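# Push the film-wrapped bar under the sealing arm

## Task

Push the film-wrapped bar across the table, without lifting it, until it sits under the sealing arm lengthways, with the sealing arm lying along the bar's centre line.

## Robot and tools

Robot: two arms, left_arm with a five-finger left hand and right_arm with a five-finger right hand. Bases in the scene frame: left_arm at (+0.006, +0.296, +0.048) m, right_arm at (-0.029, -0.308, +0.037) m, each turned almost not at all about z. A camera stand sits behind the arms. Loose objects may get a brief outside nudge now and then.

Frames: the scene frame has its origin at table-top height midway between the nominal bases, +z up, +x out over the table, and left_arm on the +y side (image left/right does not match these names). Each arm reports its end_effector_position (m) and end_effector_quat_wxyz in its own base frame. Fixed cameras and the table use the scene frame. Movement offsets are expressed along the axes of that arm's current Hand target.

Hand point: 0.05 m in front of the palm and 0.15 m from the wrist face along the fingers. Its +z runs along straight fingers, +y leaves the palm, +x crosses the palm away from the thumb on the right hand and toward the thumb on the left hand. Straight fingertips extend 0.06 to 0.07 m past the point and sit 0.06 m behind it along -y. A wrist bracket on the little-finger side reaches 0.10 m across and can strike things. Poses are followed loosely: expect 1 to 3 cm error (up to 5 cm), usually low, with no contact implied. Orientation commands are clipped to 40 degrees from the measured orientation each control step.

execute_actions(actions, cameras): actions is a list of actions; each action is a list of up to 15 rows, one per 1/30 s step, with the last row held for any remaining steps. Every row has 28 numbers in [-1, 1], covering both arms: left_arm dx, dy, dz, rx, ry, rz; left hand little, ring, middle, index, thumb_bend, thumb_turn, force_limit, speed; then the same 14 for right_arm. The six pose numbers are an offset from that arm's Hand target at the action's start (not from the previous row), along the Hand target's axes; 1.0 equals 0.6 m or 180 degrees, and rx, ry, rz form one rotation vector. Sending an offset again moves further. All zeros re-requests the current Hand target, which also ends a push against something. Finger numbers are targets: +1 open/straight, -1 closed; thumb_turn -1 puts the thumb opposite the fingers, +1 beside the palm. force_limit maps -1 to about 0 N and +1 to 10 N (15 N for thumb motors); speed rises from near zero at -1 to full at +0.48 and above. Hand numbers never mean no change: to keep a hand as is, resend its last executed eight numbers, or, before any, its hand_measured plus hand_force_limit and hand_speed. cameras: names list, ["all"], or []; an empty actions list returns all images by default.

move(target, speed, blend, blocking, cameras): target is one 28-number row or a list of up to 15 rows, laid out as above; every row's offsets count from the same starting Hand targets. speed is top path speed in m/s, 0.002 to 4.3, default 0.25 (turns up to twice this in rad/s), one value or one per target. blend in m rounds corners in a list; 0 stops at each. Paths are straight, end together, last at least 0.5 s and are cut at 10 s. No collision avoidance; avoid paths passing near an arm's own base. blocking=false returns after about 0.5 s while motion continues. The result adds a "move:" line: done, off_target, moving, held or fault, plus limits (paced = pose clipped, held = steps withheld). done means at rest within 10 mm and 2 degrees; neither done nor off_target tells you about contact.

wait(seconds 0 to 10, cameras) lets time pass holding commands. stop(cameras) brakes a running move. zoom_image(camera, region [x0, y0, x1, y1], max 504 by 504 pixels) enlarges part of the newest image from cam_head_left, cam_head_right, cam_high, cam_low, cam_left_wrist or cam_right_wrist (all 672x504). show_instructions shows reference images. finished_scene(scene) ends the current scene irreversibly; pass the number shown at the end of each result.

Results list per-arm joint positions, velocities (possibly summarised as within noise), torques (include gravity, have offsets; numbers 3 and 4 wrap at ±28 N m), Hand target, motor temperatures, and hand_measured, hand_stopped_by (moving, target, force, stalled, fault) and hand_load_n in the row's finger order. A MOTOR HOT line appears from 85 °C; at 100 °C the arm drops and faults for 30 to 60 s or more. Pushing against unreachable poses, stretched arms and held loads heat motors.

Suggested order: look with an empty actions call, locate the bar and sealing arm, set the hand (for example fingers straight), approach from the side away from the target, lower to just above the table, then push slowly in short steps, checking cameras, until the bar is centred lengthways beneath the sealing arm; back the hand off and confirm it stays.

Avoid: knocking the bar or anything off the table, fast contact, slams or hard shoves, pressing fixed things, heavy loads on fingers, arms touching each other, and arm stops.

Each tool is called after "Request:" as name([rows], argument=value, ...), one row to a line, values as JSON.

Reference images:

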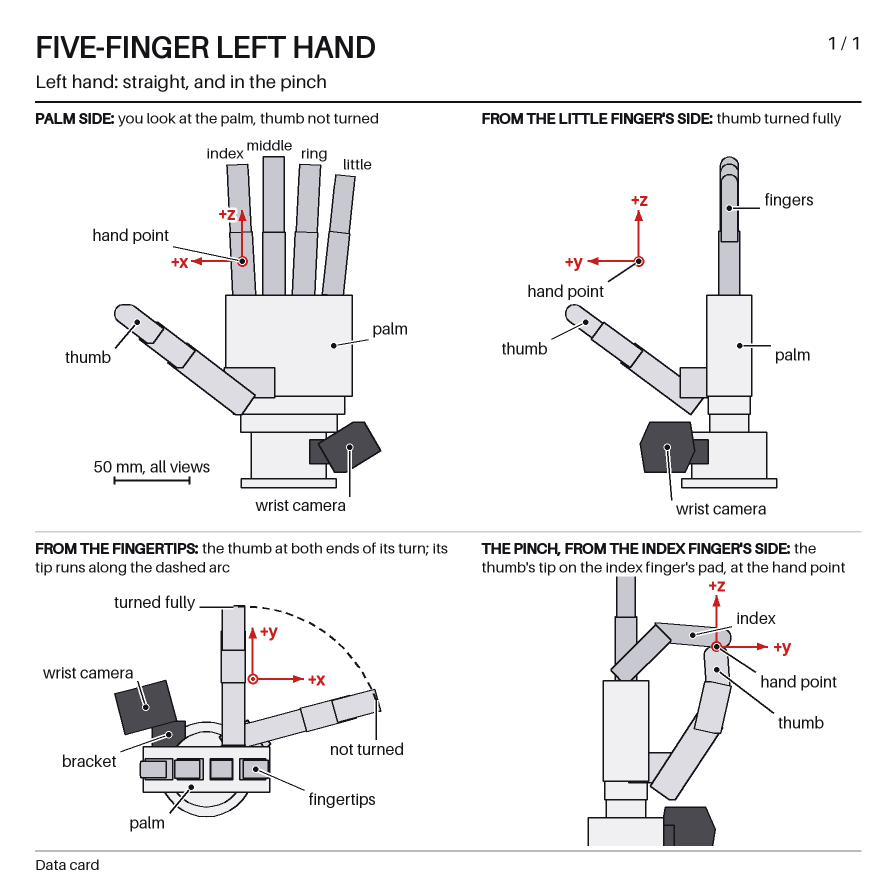

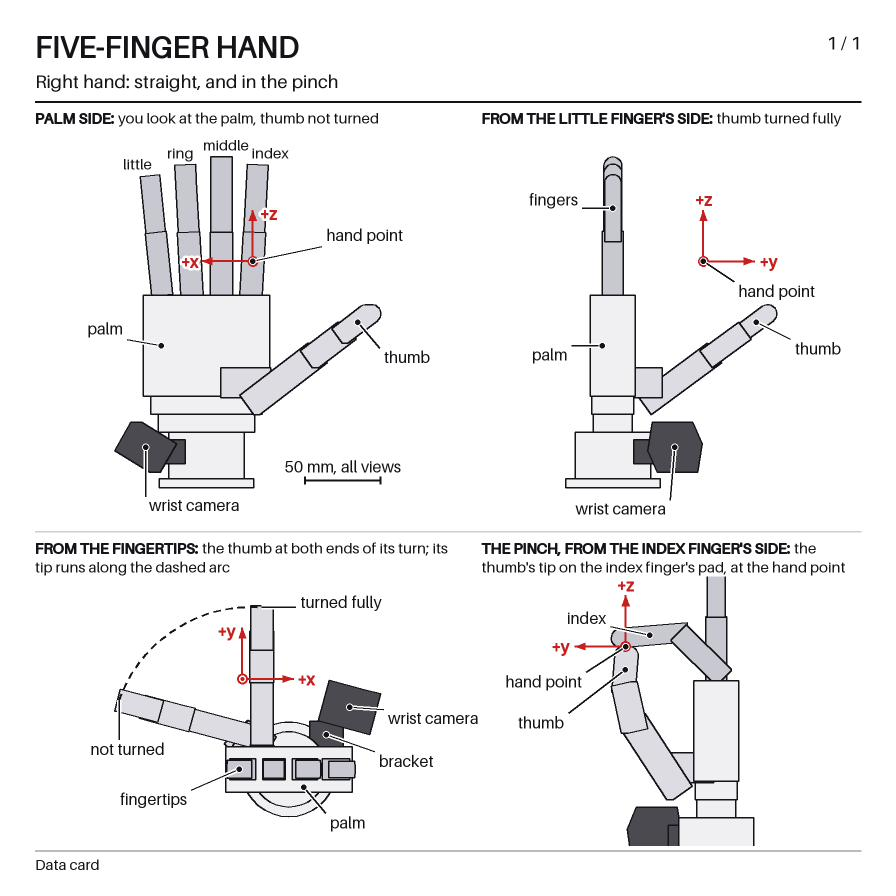

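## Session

Request:
execute_actions(actions=[])

Request:
zoom_image(camera="cam_head_left", region=[220, 190, 460, 340])

Request:
zoom_image(camera="cam_high", region=[240, 150, 500, 345])

Scene clock: 0.00 s.
left_arm: end_effector_position=(+0.2632, -0.2099, +0.1398) hand_measured=(+1.000, +1.000, +1.000, +1.000, +1.000, +1.000) hand_load_n=(+0.0, +0.0, +0.0, +0.0, +0.0, +0.0) hand_stopped_by=(target, target, target, target, target, target) hand_force_limit=0.00 hand_speed=-0.80 end_effector_quat_wxyz=(-0.258, +0.902, -0.329, +0.106) | right_arm: end_effector_position=(+0.5999, -0.0884, +0.2981) hand_measured=(+1.000, +1.000, +1.000, +1.000, +1.000, +1.000) hand_load_n=(+0.0, +0.0, +0.0, +0.0, +0.0, +0.0) hand_stopped_by=(target, target, target, target, target, target) hand_force_limit=0.00 hand_speed=-0.80 end_effector_quat_wxyz=(+0.208, -0.641, +0.720, -0.167)
Joint positions: left_arm=[-0.843 1.179 0.921 -1.379 -0.561 -1.733] | right_arm=[-0.235 1.734 1.902 -1.215 -0.146 -0.079]
Joint velocities: within noise
Joint torques (N m): no reading
Motor temperatures (°C): left_arm=[30 29 35 30 28 29] | right_arm=[31 29 34 30 30 30]
Heat: left arm: hottest elbow 35 °C; right arm: hottest elbow 34 °C.
Hand target: left_arm +0.2689, -0.2163, +0.1497; -0.252, +0.904, -0.326, +0.117 | right_arm +0.6054, -0.0897, +0.3132; +0.218, -0.638, +0.716, -0.181

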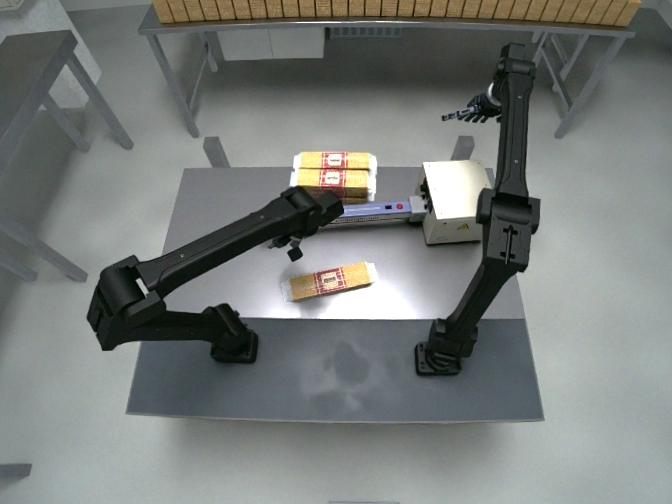

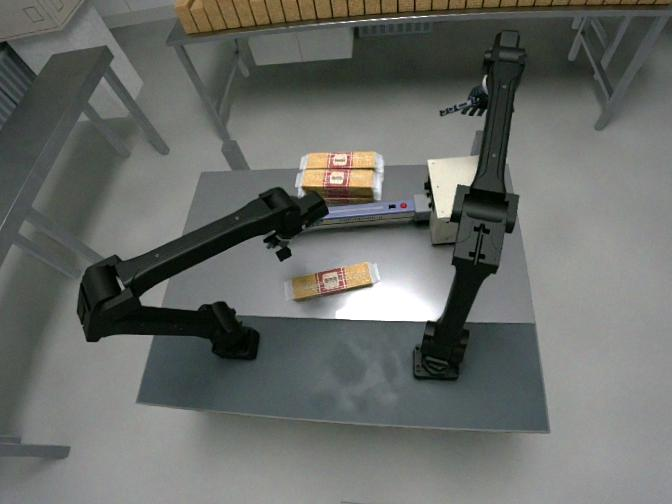

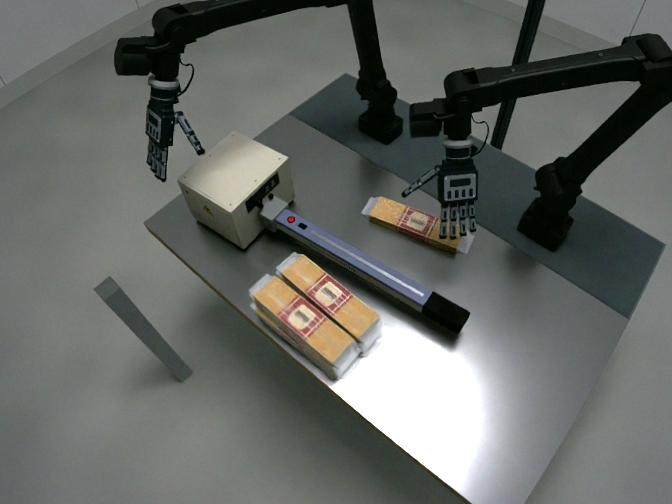

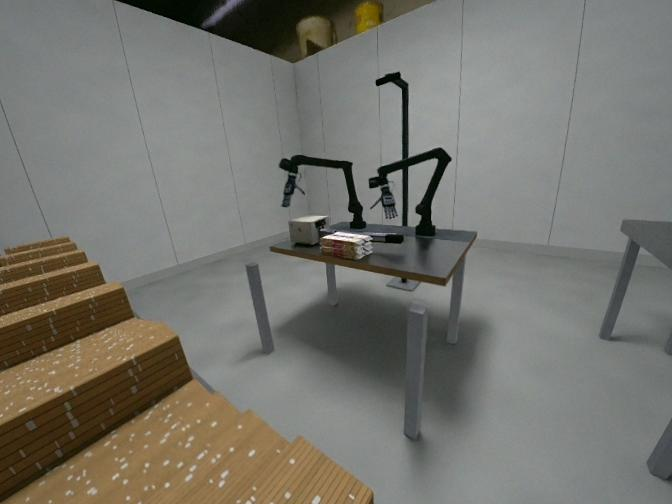

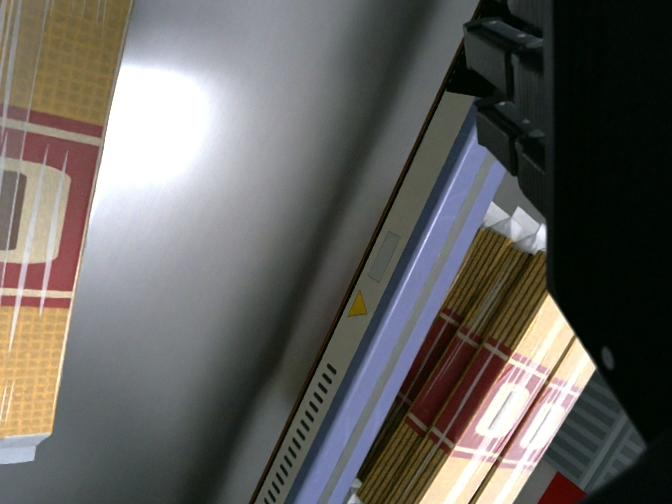

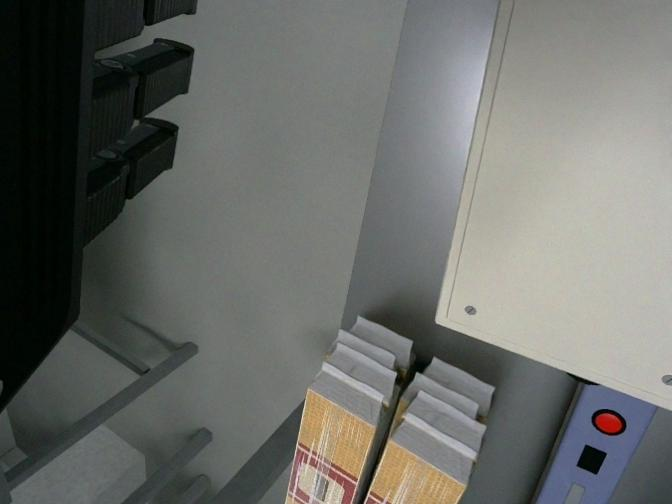

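Scaled by 2.100 from the camera's 672x504 image, which has a finer 960x720 frame.

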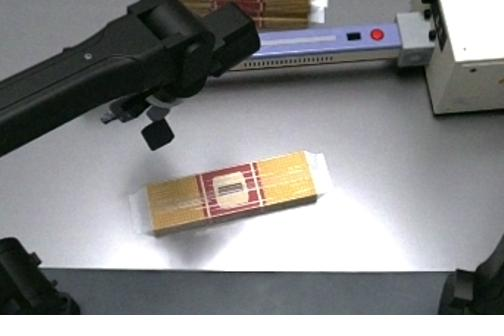

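Scaled by 1.938 from the camera's 672x504 image, which has a finer 960x720 frame.

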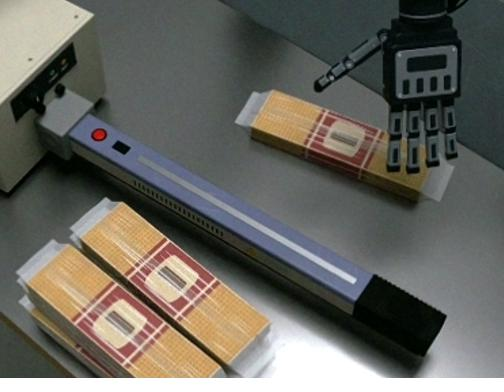

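Request:
move([
  [-0.184,0.2688,-0.2778,-0.1591,0.0649,0.2527,1,1,1,1,1,1,0,-0.8,0,0,0,0,0,0,1,1,1,1,1,1,0,-0.8],
  [-0.195,0.393,-0.0802,-0.1591,0.0649,0.2527,1,1,1,1,1,1,0,-0.8,0,0,0,0,0,0,1,1,1,1,1,1,0,-0.8],
], speed=0.28, cameras=["cam_head_left","cam_high"])

Request:
zoom_image(camera="cam_high", region=[340, 130, 500, 250])

Request:
zoom_image(camera="cam_head_left", region=[220, 190, 460, 340])

Scene clock: 31.20 s.
left_arm: end_effector_position=(+0.0416, -0.3123, +0.0618) hand_measured=(+1.000, +1.000, +1.000, +1.000, +1.000, +1.000) hand_load_n=(+0.0, +0.0, -0.5, +0.0, +0.0, +0.0) hand_stopped_by=(target, target, target, target, target, target) hand_force_limit=0.00 hand_speed=-0.80 end_effector_quat_wxyz=(-0.019, +0.733, -0.679, +0.018) | right_arm: end_effector_position=(+0.5999, -0.0884, +0.2981) hand_measured=(+1.000, +1.000, +1.000, +1.000, +1.000, +1.000) hand_load_n=(+0.0, +0.0, +0.0, +0.0, +0.0, +0.0) hand_stopped_by=(target, target, target, target, target, target) hand_force_limit=0.00 hand_speed=-0.80 end_effector_quat_wxyz=(+0.208, -0.641, +0.720, -0.167)
Joint positions: left_arm=[-1.259 1.21 0.732 -1.08 -0.051 -1.336] | right_arm=[-0.235 1.734 1.902 -1.215 -0.146 -0.079]
Joint torques (N m): left_arm=[-2.67 -6.53 6.13 0.53 0.16 0.11] | right_arm=[-1.49 -18.55 11.26 1.65 -0.06 0.08]
Motor temperatures (°C): left_arm=[30 29 37 30 28 29] | right_arm=[31 30 40 30 30 30]
Heat: left arm: hottest elbow 37 °C; right arm: hottest elbow 40 °C.
Hand target: left_arm +0.0367, -0.3146, +0.0595; -0.019, +0.726, -0.687, +0.017 | right_arm +0.6054, -0.0897, +0.3132; +0.218, -0.638, +0.716, -0.181
Off the commanded pose: left_arm 0.006 m, 1 deg | right_arm 0.016 m, 2 deg.
move: off_target (right_arm)
Images, in order (width x height): cam_head_left 672x504, cam_high 672x504.

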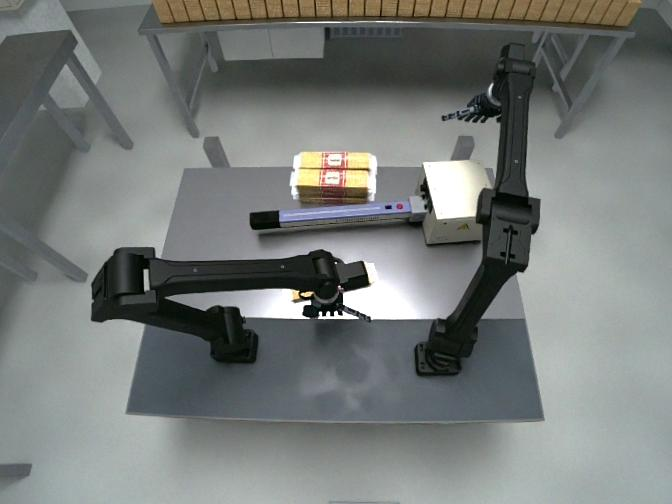

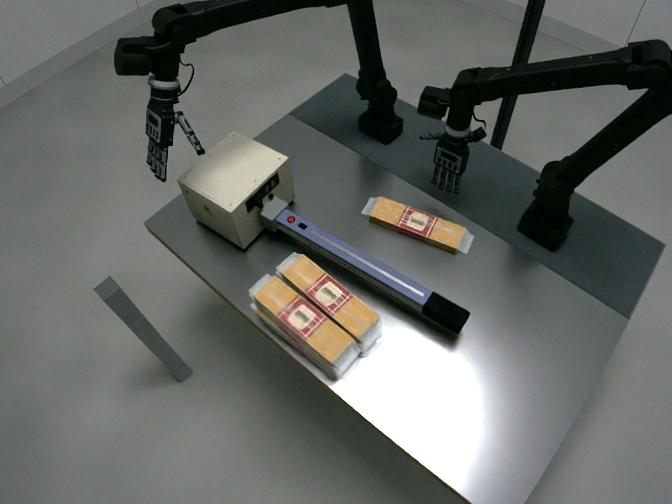

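Scaled by 3.150 from the camera's 672x504 image, which has a finer 960x720 frame.

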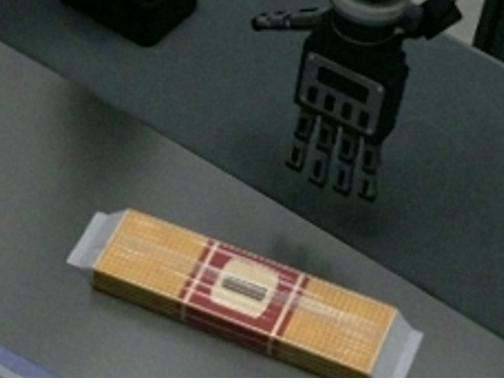

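Scaled by 2.100 from the camera's 672x504 image, which has a finer 960x720 frame.

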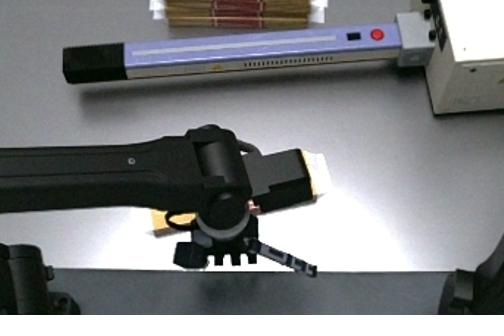

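Request:
move([
  [-0.0115,-0.0330,0.0192,0,0,0,1,1,1,1,1,1,0,-0.8,0,0,0,0,0,0,1,1,1,1,1,1,0,-0.8],
  [0.0070,-0.3627,0.0265,0,0,0,1,1,1,1,1,1,0,-0.8,0,0,0,0,0,0,1,1,1,1,1,1,0,-0.8],
], speed=[0.15,0.1], blend=0.01, cameras=["cam_head_left","cam_high"])

Request:
zoom_image(camera="cam_high", region=[320, 160, 480, 280])

Request:
zoom_image(camera="cam_head_left", region=[260, 190, 420, 310])

Scene clock: 43.67 s.
left_arm: end_effector_position=(+0.2362, -0.2962, +0.0451) hand_measured=(+1.000, +1.000, +1.000, +1.000, +1.000, +1.000) hand_load_n=(+0.0, +0.5, +0.0, +0.0, +0.0, +0.0) hand_stopped_by=(target, target, target, target, target, target) hand_force_limit=0.00 hand_speed=-0.80 end_effector_quat_wxyz=(-0.020, +0.725, -0.689, +0.001) | right_arm: end_effector_position=(+0.5999, -0.0884, +0.2981) hand_measured=(+1.000, +1.000, +1.000, +1.000, +1.000, +1.000) hand_load_n=(+0.0, +0.0, +0.0, +0.0, +0.0, +0.0) hand_stopped_by=(target, target, target, target, target, target) hand_force_limit=0.00 hand_speed=-0.80 end_effector_quat_wxyz=(+0.208, -0.641, +0.720, -0.167)
Joint positions: left_arm=[-0.746 1.509 0.968 -1.026 -0.039 -0.796] | right_arm=[-0.235 1.734 1.902 -1.215 -0.146 -0.079]
Joint torques (N m): left_arm=[-0.44 -10.93 9.11 0.21 0.17 0.13] | right_arm=[-0.73 -18.67 11.29 1.58 -0.1 0.06]
Heat: left arm: hottest elbow 38 °C; right arm: hottest elbow 41 °C.
Hand target: left_arm +0.2550, -0.3066, +0.0548; -0.019, +0.726, -0.687, +0.017 | right_arm +0.6054, -0.0897, +0.3132; +0.218, -0.638, +0.716, -0.181
Off the commanded pose: left_arm 0.023 m, 2 deg | right_arm 0.016 m, 2 deg.
move: off_target (left_arm, right_arm)
Images, in order (width x height): cam_head_left 672x504, cam_high 672x504.

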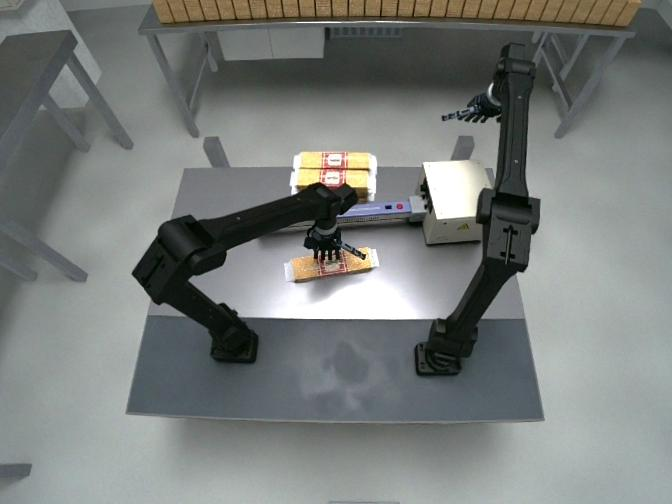

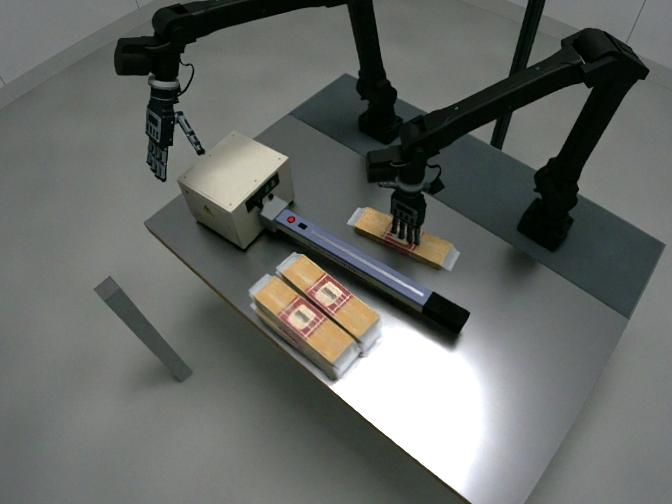

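Scaled by 3.150 from the camera's 672x504 image, which has a finer 960x720 frame.

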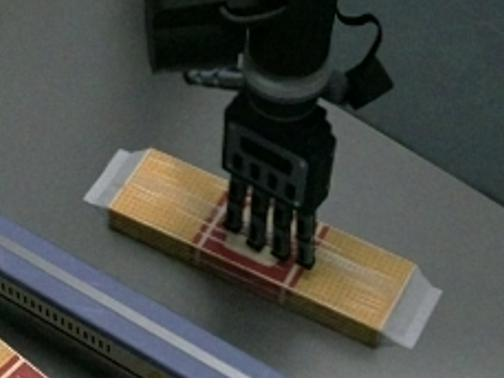

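Scaled by 3.150 from the camera's 672x504 image, which has a finer 960x720 frame.

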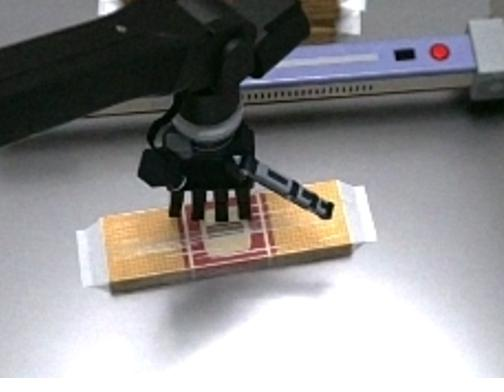

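Request:
move([
  [0,-0.0026,-0.05,0,0,0,1,1,1,1,1,1,0,-0.8,0,0,0,0,0,0,1,1,1,1,1,1,0,-0.8],
  [0.0078,0.2145,-0.0613,0,0,0,1,1,1,1,1,1,0,-0.8,0,0,0,0,0,0,1,1,1,1,1,1,0,-0.8],
  [0.0128,0.2198,0.0370,0,0,0,1,1,1,1,1,1,0,-0.8,0,0,0,0,0,0,1,1,1,1,1,1,0,-0.8],
], speed=[0.15,0.2,0.12], cameras=["cam_head_left","cam_high"])

Request:
zoom_image(camera="cam_high", region=[320, 150, 480, 270])

Request:
zoom_image(camera="cam_head_left", region=[260, 190, 420, 310])

Scene clock: 64.07 s.
left_arm: end_effector_position=(+0.1286, -0.3178, +0.0285) hand_measured=(+1.000, +1.000, +1.000, +1.000, +1.000, +1.000) hand_load_n=(+0.0, +0.0, +0.0, +0.0, +0.0, +0.0) hand_stopped_by=(target, target, target, target, target, target) hand_force_limit=0.00 hand_speed=-0.80 end_effector_quat_wxyz=(-0.018, +0.729, -0.684, +0.017) | right_arm: end_effector_position=(+0.5999, -0.0884, +0.2981) hand_measured=(+1.000, +1.000, +1.000, +1.000, +1.000, +1.000) hand_load_n=(+0.0, +0.0, +0.0, +0.0, +0.0, +0.0) hand_stopped_by=(target, target, target, target, target, target) hand_force_limit=0.00 hand_speed=-0.80 end_effector_quat_wxyz=(+0.208, -0.641, +0.720, -0.167)
Joint positions: left_arm=[-1.012 1.383 0.782 -0.947 -0.044 -1.075] | right_arm=[-0.235 1.734 1.902 -1.215 -0.146 -0.079]
Joint torques (N m): left_arm=[-2.67 -8.82 5.71 0.58 0.05 -0.01] | right_arm=[-0.97 -18.02 11.22 1.7 -0.09 0]
Heat: left arm: hottest elbow 40 °C; right arm: hottest elbow 42 °C.
Hand target: left_arm +0.1249, -0.3214, +0.0258; -0.019, +0.726, -0.687, +0.017 | right_arm +0.6054, -0.0897, +0.3132; +0.218, -0.638, +0.716, -0.181
Off the commanded pose: left_arm 0.006 m, 0 deg | right_arm 0.016 m, 2 deg.
move: off_target (right_arm)
Images, in order (width x height): cam_head_left 672x504, cam_high 672x504.

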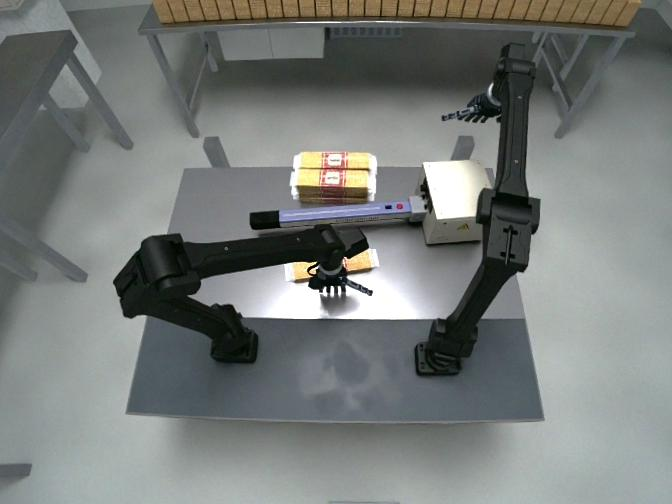

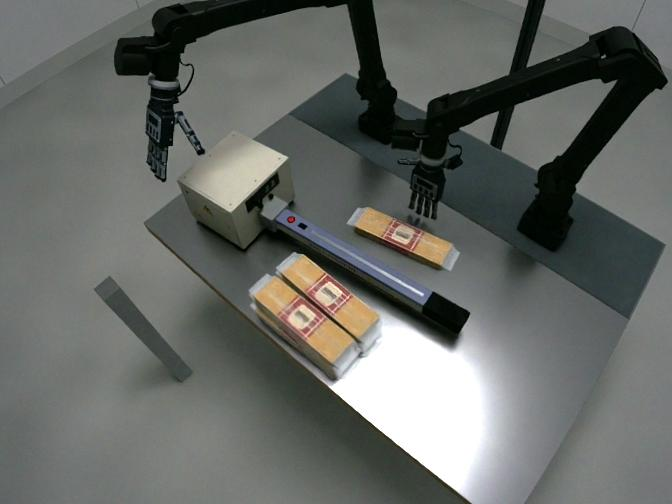

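Scaled by 3.150 from the camera's 672x504 image, which has a finer 960x720 frame.

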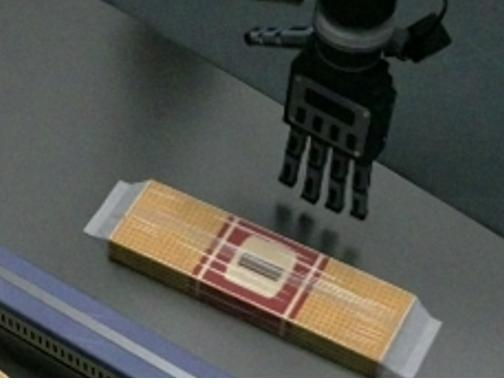

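Scaled by 3.150 from the camera's 672x504 image, which has a finer 960x720 frame.

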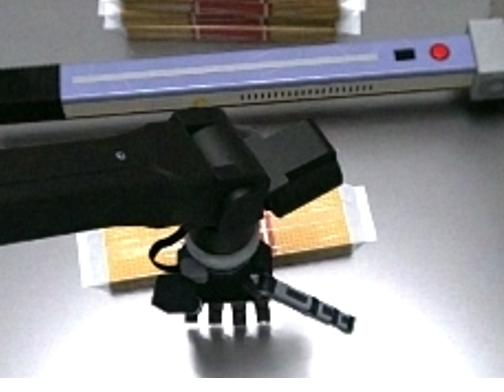

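Request:
move(target=[0.0112,-0.2,0.0005,0,0,0,1,1,1,1,1,1,0,-0.8,0,0,0,0,0,0,1,1,1,1,1,1,0,-0.8], speed=0.1, cameras=["cam_head_left","cam_high"])

Request:
zoom_image(camera="cam_high", region=[320, 160, 480, 280])

Request:
zoom_image(camera="cam_head_left", region=[260, 190, 420, 310])

Scene clock: 73.60 s.
left_arm: end_effector_position=(+0.2236, -0.3098, +0.0209) hand_measured=(+1.000, +1.000, +1.000, +1.000, +1.000, +1.000) hand_load_n=(+0.0, -1.5, +0.0, +0.0, +0.0, +0.0) hand_stopped_by=(target, target, target, target, target, target) hand_force_limit=0.00 hand_speed=-0.80 end_effector_quat_wxyz=(-0.018, +0.725, -0.689, -0.001) | right_arm: end_effector_position=(+0.5999, -0.0884, +0.2981) hand_measured=(+1.000, +1.000, +1.000, +1.000, +1.000, +1.000) hand_load_n=(+0.0, +0.0, +0.0, +0.0, +0.0, +0.0) hand_stopped_by=(target, target, target, target, target, target) hand_force_limit=0.00 hand_speed=-0.80 end_effector_quat_wxyz=(+0.208, -0.641, +0.720, -0.167)
Joint positions: left_arm=[-0.791 1.552 0.941 -0.962 -0.036 -0.841] | right_arm=[-0.235 1.734 1.902 -1.215 -0.146 -0.079]
Joint torques (N m): left_arm=[-0.21 -11.4 9.16 0.12 0.03 0.16] | right_arm=[-1.32 -18.78 11.18 1.66 -0.11 0.08]
Heat: left arm: hottest elbow 40 °C; right arm: hottest elbow 43 °C.
Hand target: left_arm +0.2450, -0.3216, +0.0318; -0.019, +0.726, -0.687, +0.018 | right_arm +0.6054, -0.0897, +0.3132; +0.218, -0.638, +0.716, -0.181
Off the commanded pose: left_arm 0.027 m, 2 deg | right_arm 0.016 m, 2 deg.
move: off_target (left_arm, right_arm)
Images, in order (width x height): cam_head_left 672x504, cam_high 672x504.

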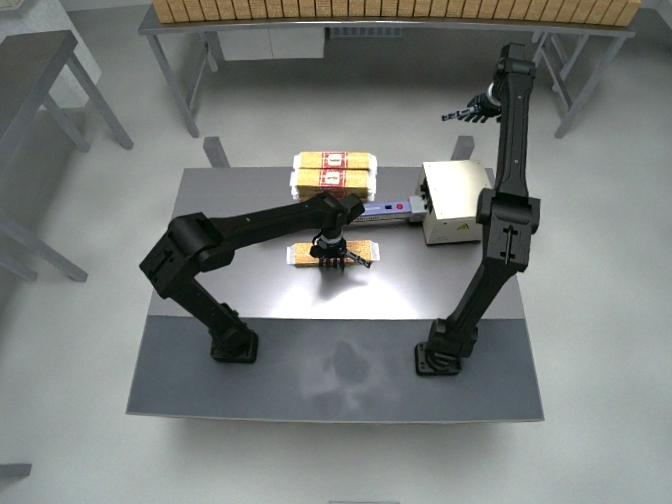

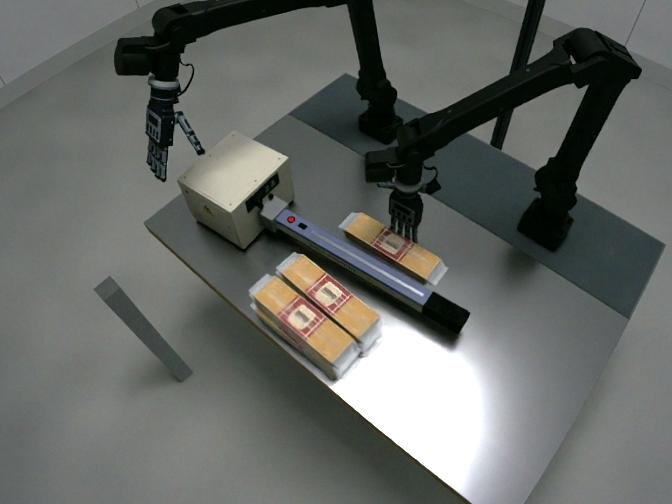

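Scaled by 3.150 from the camera's 672x504 image, which has a finer 960x720 frame.

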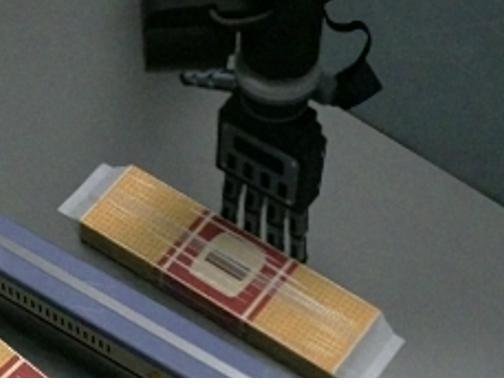

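Scaled by 3.150 from the camera's 672x504 image, which has a finer 960x720 frame.

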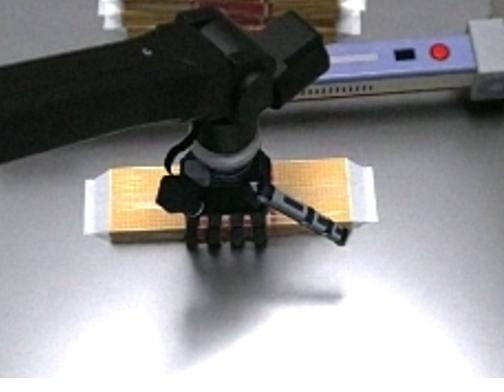

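Request:
move(target=[0.0079,-0.1418,-0.0027,0,0.0002,0.0044,1,1,1,1,1,1,0,-0.8,0,0,0,0,0,0,1,1,1,1,1,1,0,-0.8], speed=0.1, cameras=["cam_head_left","cam_high"])

Request:
zoom_image(camera="cam_high", region=[310, 210, 410, 285])

Request:
zoom_image(camera="cam_head_left", region=[285, 205, 385, 255])

Scene clock: 85.77 s.
left_arm: end_effector_position=(+0.3066, -0.3132, +0.0269) hand_measured=(+1.000, +1.000, +1.000, +1.000, +1.000, +1.000) hand_load_n=(+0.0, -1.5, +0.0, +0.0, +0.0, +0.0) hand_stopped_by=(target, target, target, target, target, target) hand_force_limit=0.00 hand_speed=-0.80 end_effector_quat_wxyz=(-0.016, +0.720, -0.694, -0.001) | right_arm: end_effector_position=(+0.5999, -0.0884, +0.2981) hand_measured=(+1.000, +1.000, +1.000, +1.000, +1.000, +1.000) hand_load_n=(+0.0, +0.0, +0.0, +0.0, +0.0, -0.5) hand_stopped_by=(target, target, target, target, target, target) hand_force_limit=0.00 hand_speed=-0.80 end_effector_quat_wxyz=(+0.208, -0.641, +0.720, -0.167)
Joint positions: left_arm=[-0.666 1.694 1.139 -1.016 -0.032 -0.703] | right_arm=[-0.235 1.734 1.902 -1.215 -0.146 -0.079]
Joint torques (N m): left_arm=[-0.26 -14.04 9.5 0.12 0.04 0.15] | right_arm=[-1.26 -18.9 11.22 1.46 -0.06 0.06]
Heat: left arm: hottest elbow 41 °C; right arm: hottest elbow 43 °C.
Hand target: left_arm +0.3299, -0.3216, +0.0377; -0.019, +0.722, -0.692, +0.018 | right_arm +0.6054, -0.0897, +0.3132; +0.218, -0.638, +0.716, -0.181
Off the commanded pose: left_arm 0.027 m, 2 deg | right_arm 0.016 m, 2 deg.
move: off_target (left_arm, right_arm)
Images, in order (width x height): cam_head_left 672x504, cam_high 672x504.

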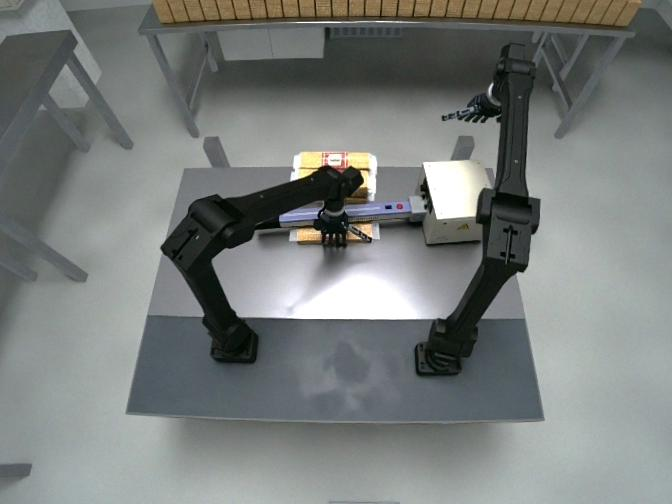

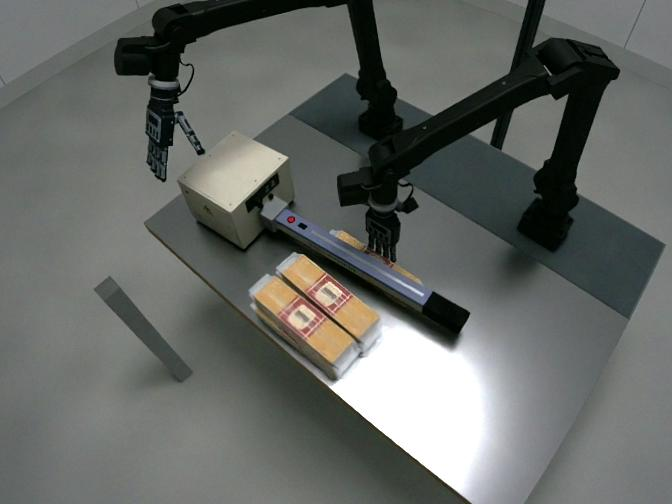

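Scaled by 5.040 from the camera's 672x504 image, which has a finer 960x720 frame.

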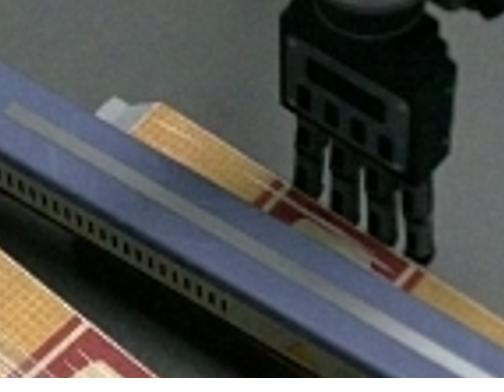

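Scaled by 5.040 from the camera's 672x504 image, which has a finer 960x720 frame.

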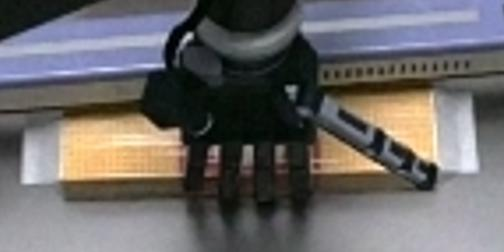

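Request:
zoom_image(camera="cam_head_left", region=[285, 210, 335, 250])

Request:
zoom_image(camera="cam_head_left", region=[335, 210, 385, 250])

Scaled by 10.080 from the camera's 672x504 image, which has a finer 960x720 frame.

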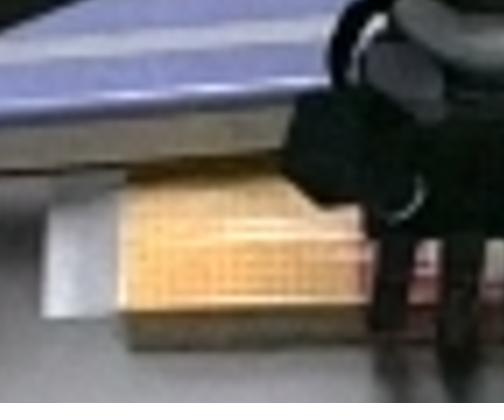

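Scaled by 10.080 from the camera's 672x504 image, which has a finer 960x720 frame.

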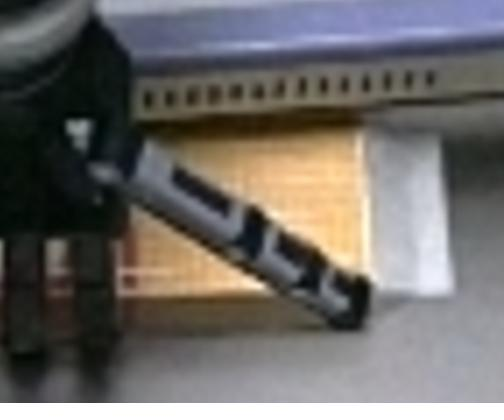

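Request:
move([
  [-0.0028,0.0665,-0.0035,0,0,0,1,1,1,1,1,1,0,-0.8,0,0,0,0,0,0,1,1,1,1,1,1,0,-0.8],
  [0.0230,0.0685,0.0152,0,-0.0009,-0.0166,1,1,1,1,1,1,0,-0.8,0,0,0,0,0,0,1,1,1,1,1,1,0,-0.8],
  [0.0280,-0.0522,0.0028,0,-0.0009,-0.0166,1,1,1,1,1,1,0,-0.8,0,0,0,0,0,0,1,1,1,1,1,1,0,-0.8],
], speed=[0.12,0.1,0.1], cameras=["cam_head_left","cam_high"])

Request:
zoom_image(camera="cam_high", region=[310, 210, 430, 300])

Request:
zoom_image(camera="cam_head_left", region=[285, 210, 335, 250])

Request:
zoom_image(camera="cam_head_left", region=[335, 210, 385, 250])

Scene clock: 110.00 s.
left_arm: end_effector_position=(+0.3377, -0.3292, +0.0263) hand_measured=(+1.000, +1.000, +1.000, +1.000, +1.000, +1.000) hand_load_n=(+0.0, -1.5, +0.0, +0.0, +0.0, +0.0) hand_stopped_by=(target, target, target, target, target, target) hand_force_limit=0.00 hand_speed=-0.80 end_effector_quat_wxyz=(-0.016, +0.738, -0.675, -0.003) | right_arm: end_effector_position=(+0.5999, -0.0884, +0.2981) hand_measured=(+1.000, +1.000, +1.000, +1.000, +1.000, +1.000) hand_load_n=(+0.0, +0.0, +0.0, +0.0, +0.0, +0.0) hand_stopped_by=(target, target, target, target, target, target) hand_force_limit=0.00 hand_speed=-0.80 end_effector_quat_wxyz=(+0.208, -0.641, +0.720, -0.167)
Joint positions: left_arm=[-0.651 1.768 1.24 -1.046 -0.033 -0.739] | right_arm=[-0.235 1.734 1.902 -1.215 -0.146 -0.079]
Joint torques (N m): left_arm=[-0.26 -15.38 9.68 0.14 0.02 0.14] | right_arm=[-0.97 -18.43 11.52 1.54 -0.05 0.06]
Heat: left arm: hottest elbow 41 °C; right arm: hottest elbow 44 °C.
Hand target: left_arm +0.3619, -0.3370, +0.0376; -0.019, +0.739, -0.673, +0.017 | right_arm +0.6054, -0.0897, +0.3132; +0.218, -0.638, +0.716, -0.181
Off the commanded pose: left_arm 0.028 m, 2 deg | right_arm 0.016 m, 2 deg.
move: off_target (left_arm, right_arm)
Images, in order (width x height): cam_head_left 672x504, cam_high 672x504.

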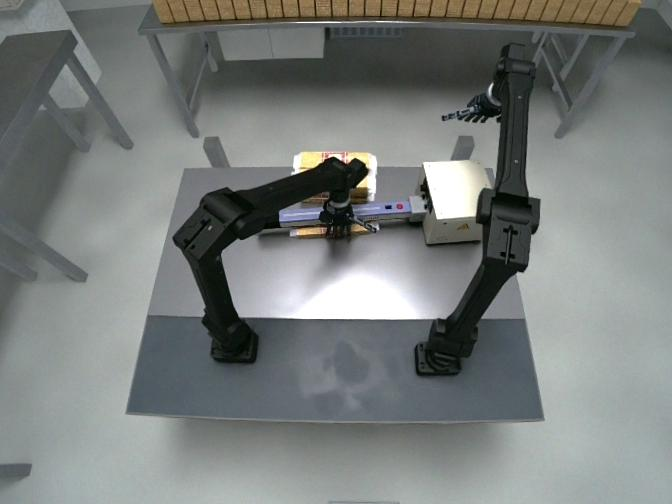

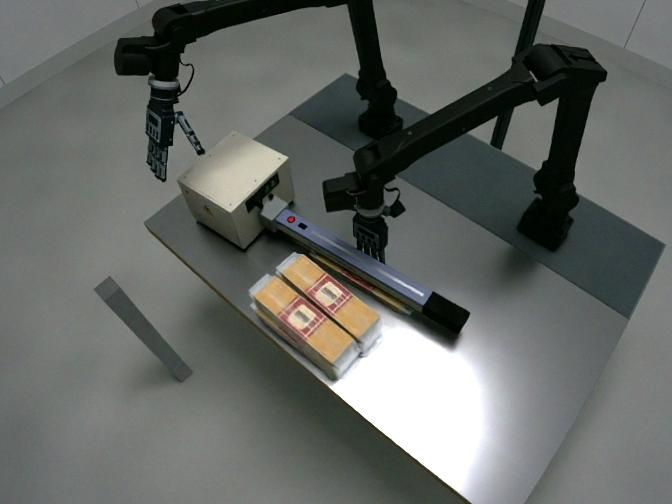

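Scaled by 4.200 from the camera's 672x504 image, which has a finer 960x720 frame.

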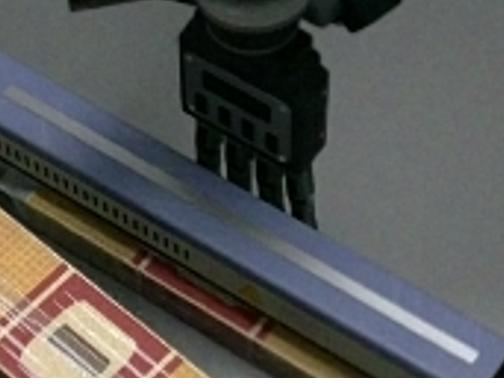

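Scaled by 10.080 from the camera's 672x504 image, which has a finer 960x720 frame.

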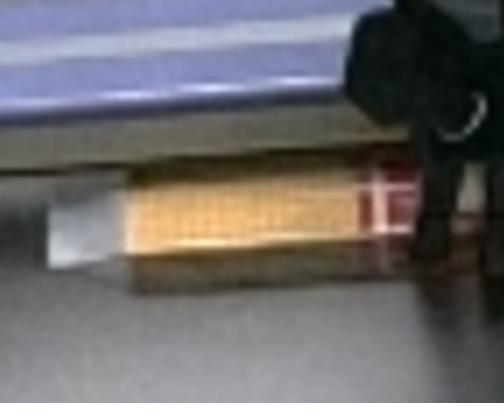

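Scaled by 10.080 from the camera's 672x504 image, which has a finer 960x720 frame.

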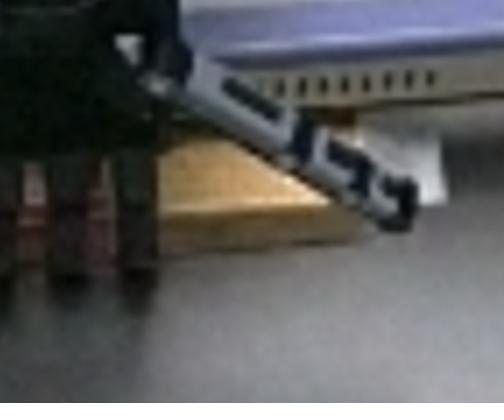

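Request:
move(target=[0.0023,-0.0242,-0.0004,0,0,0,1,1,1,1,1,1,0,-0.8,0,0,0,0,0,0,1,1,1,1,1,1,0,-0.8], speed=0.08, cameras=["cam_head_left","cam_high"])

Request:
zoom_image(camera="cam_high", region=[300, 230, 400, 305])

Request:
zoom_image(camera="cam_head_left", region=[285, 210, 335, 250])

Request:
zoom_image(camera="cam_head_left", region=[335, 210, 385, 250])

Scene clock: 120.10 s.
left_arm: end_effector_position=(+0.3512, -0.3299, +0.0269) hand_measured=(+1.000, +1.000, +1.000, +1.000, +1.000, +1.000) hand_load_n=(+0.0, -1.5, +0.0, +0.0, +0.0, +0.0) hand_stopped_by=(target, target, target, target, target, target) hand_force_limit=0.00 hand_speed=-0.80 end_effector_quat_wxyz=(-0.016, +0.737, -0.675, -0.004) | right_arm: end_effector_position=(+0.5999, -0.0884, +0.2981) hand_measured=(+1.000, +1.000, +1.000, +1.000, +1.000, +1.000) hand_load_n=(+0.0, +0.0, +0.0, +0.0, +0.0, +0.0) hand_stopped_by=(target, target, target, target, target, target) hand_force_limit=0.00 hand_speed=-0.80 end_effector_quat_wxyz=(+0.208, -0.641, +0.720, -0.167)
Joint positions: left_arm=[-0.635 1.794 1.279 -1.061 -0.032 -0.723] | right_arm=[-0.235 1.734 1.902 -1.215 -0.146 -0.079]
Joint torques (N m): left_arm=[-0.09 -15.85 9.81 0.2 0.02 0.16] | right_arm=[-0.91 -18.96 11.28 1.22 -0.05 0.07]
Heat: left arm: hottest elbow 41 °C; right arm: hottest elbow 44 °C.
Hand target: left_arm +0.3766, -0.3370, +0.0386; -0.019, +0.739, -0.673, +0.017 | right_arm +0.6054, -0.0897, +0.3132; +0.218, -0.638, +0.716, -0.181
Off the commanded pose: left_arm 0.029 m, 2 deg | right_arm 0.016 m, 2 deg.
move: off_target (left_arm, right_arm)
Images, in order (width x height): cam_head_left 672x504, cam_high 672x504.

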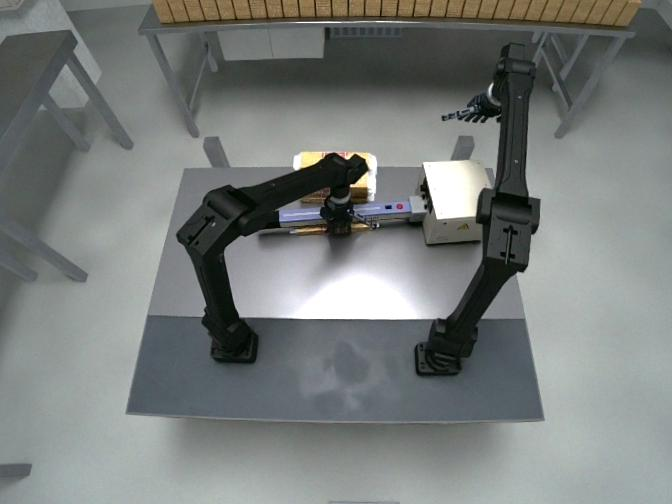

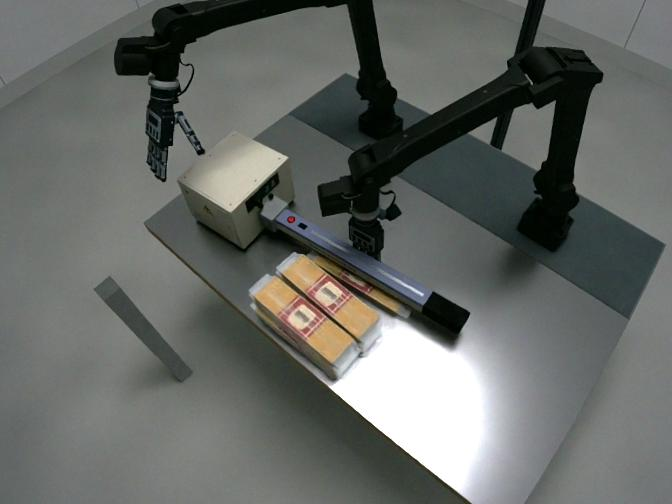

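Scaled by 5.040 from the camera's 672x504 image, which has a finer 960x720 frame.

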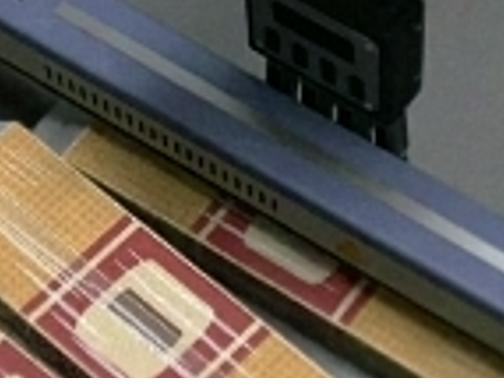

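Scaled by 10.080 from the camera's 672x504 image, which has a finer 960x720 frame.

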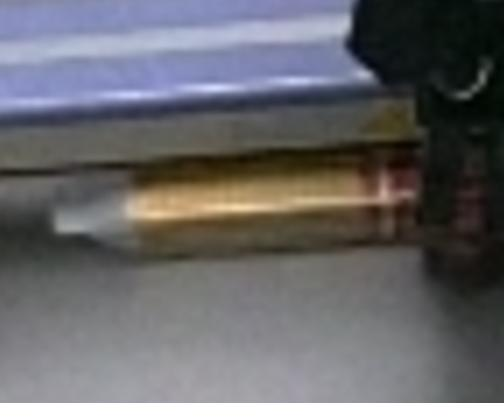

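Scaled by 10.080 from the camera's 672x504 image, which has a finer 960x720 frame.

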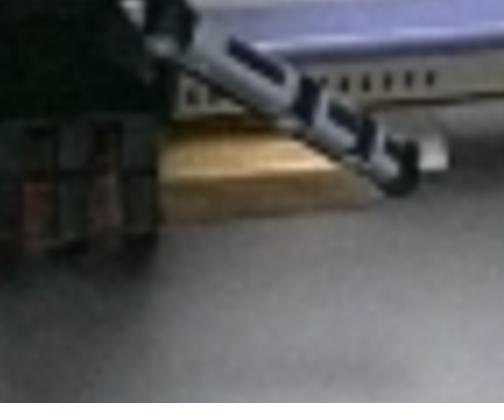

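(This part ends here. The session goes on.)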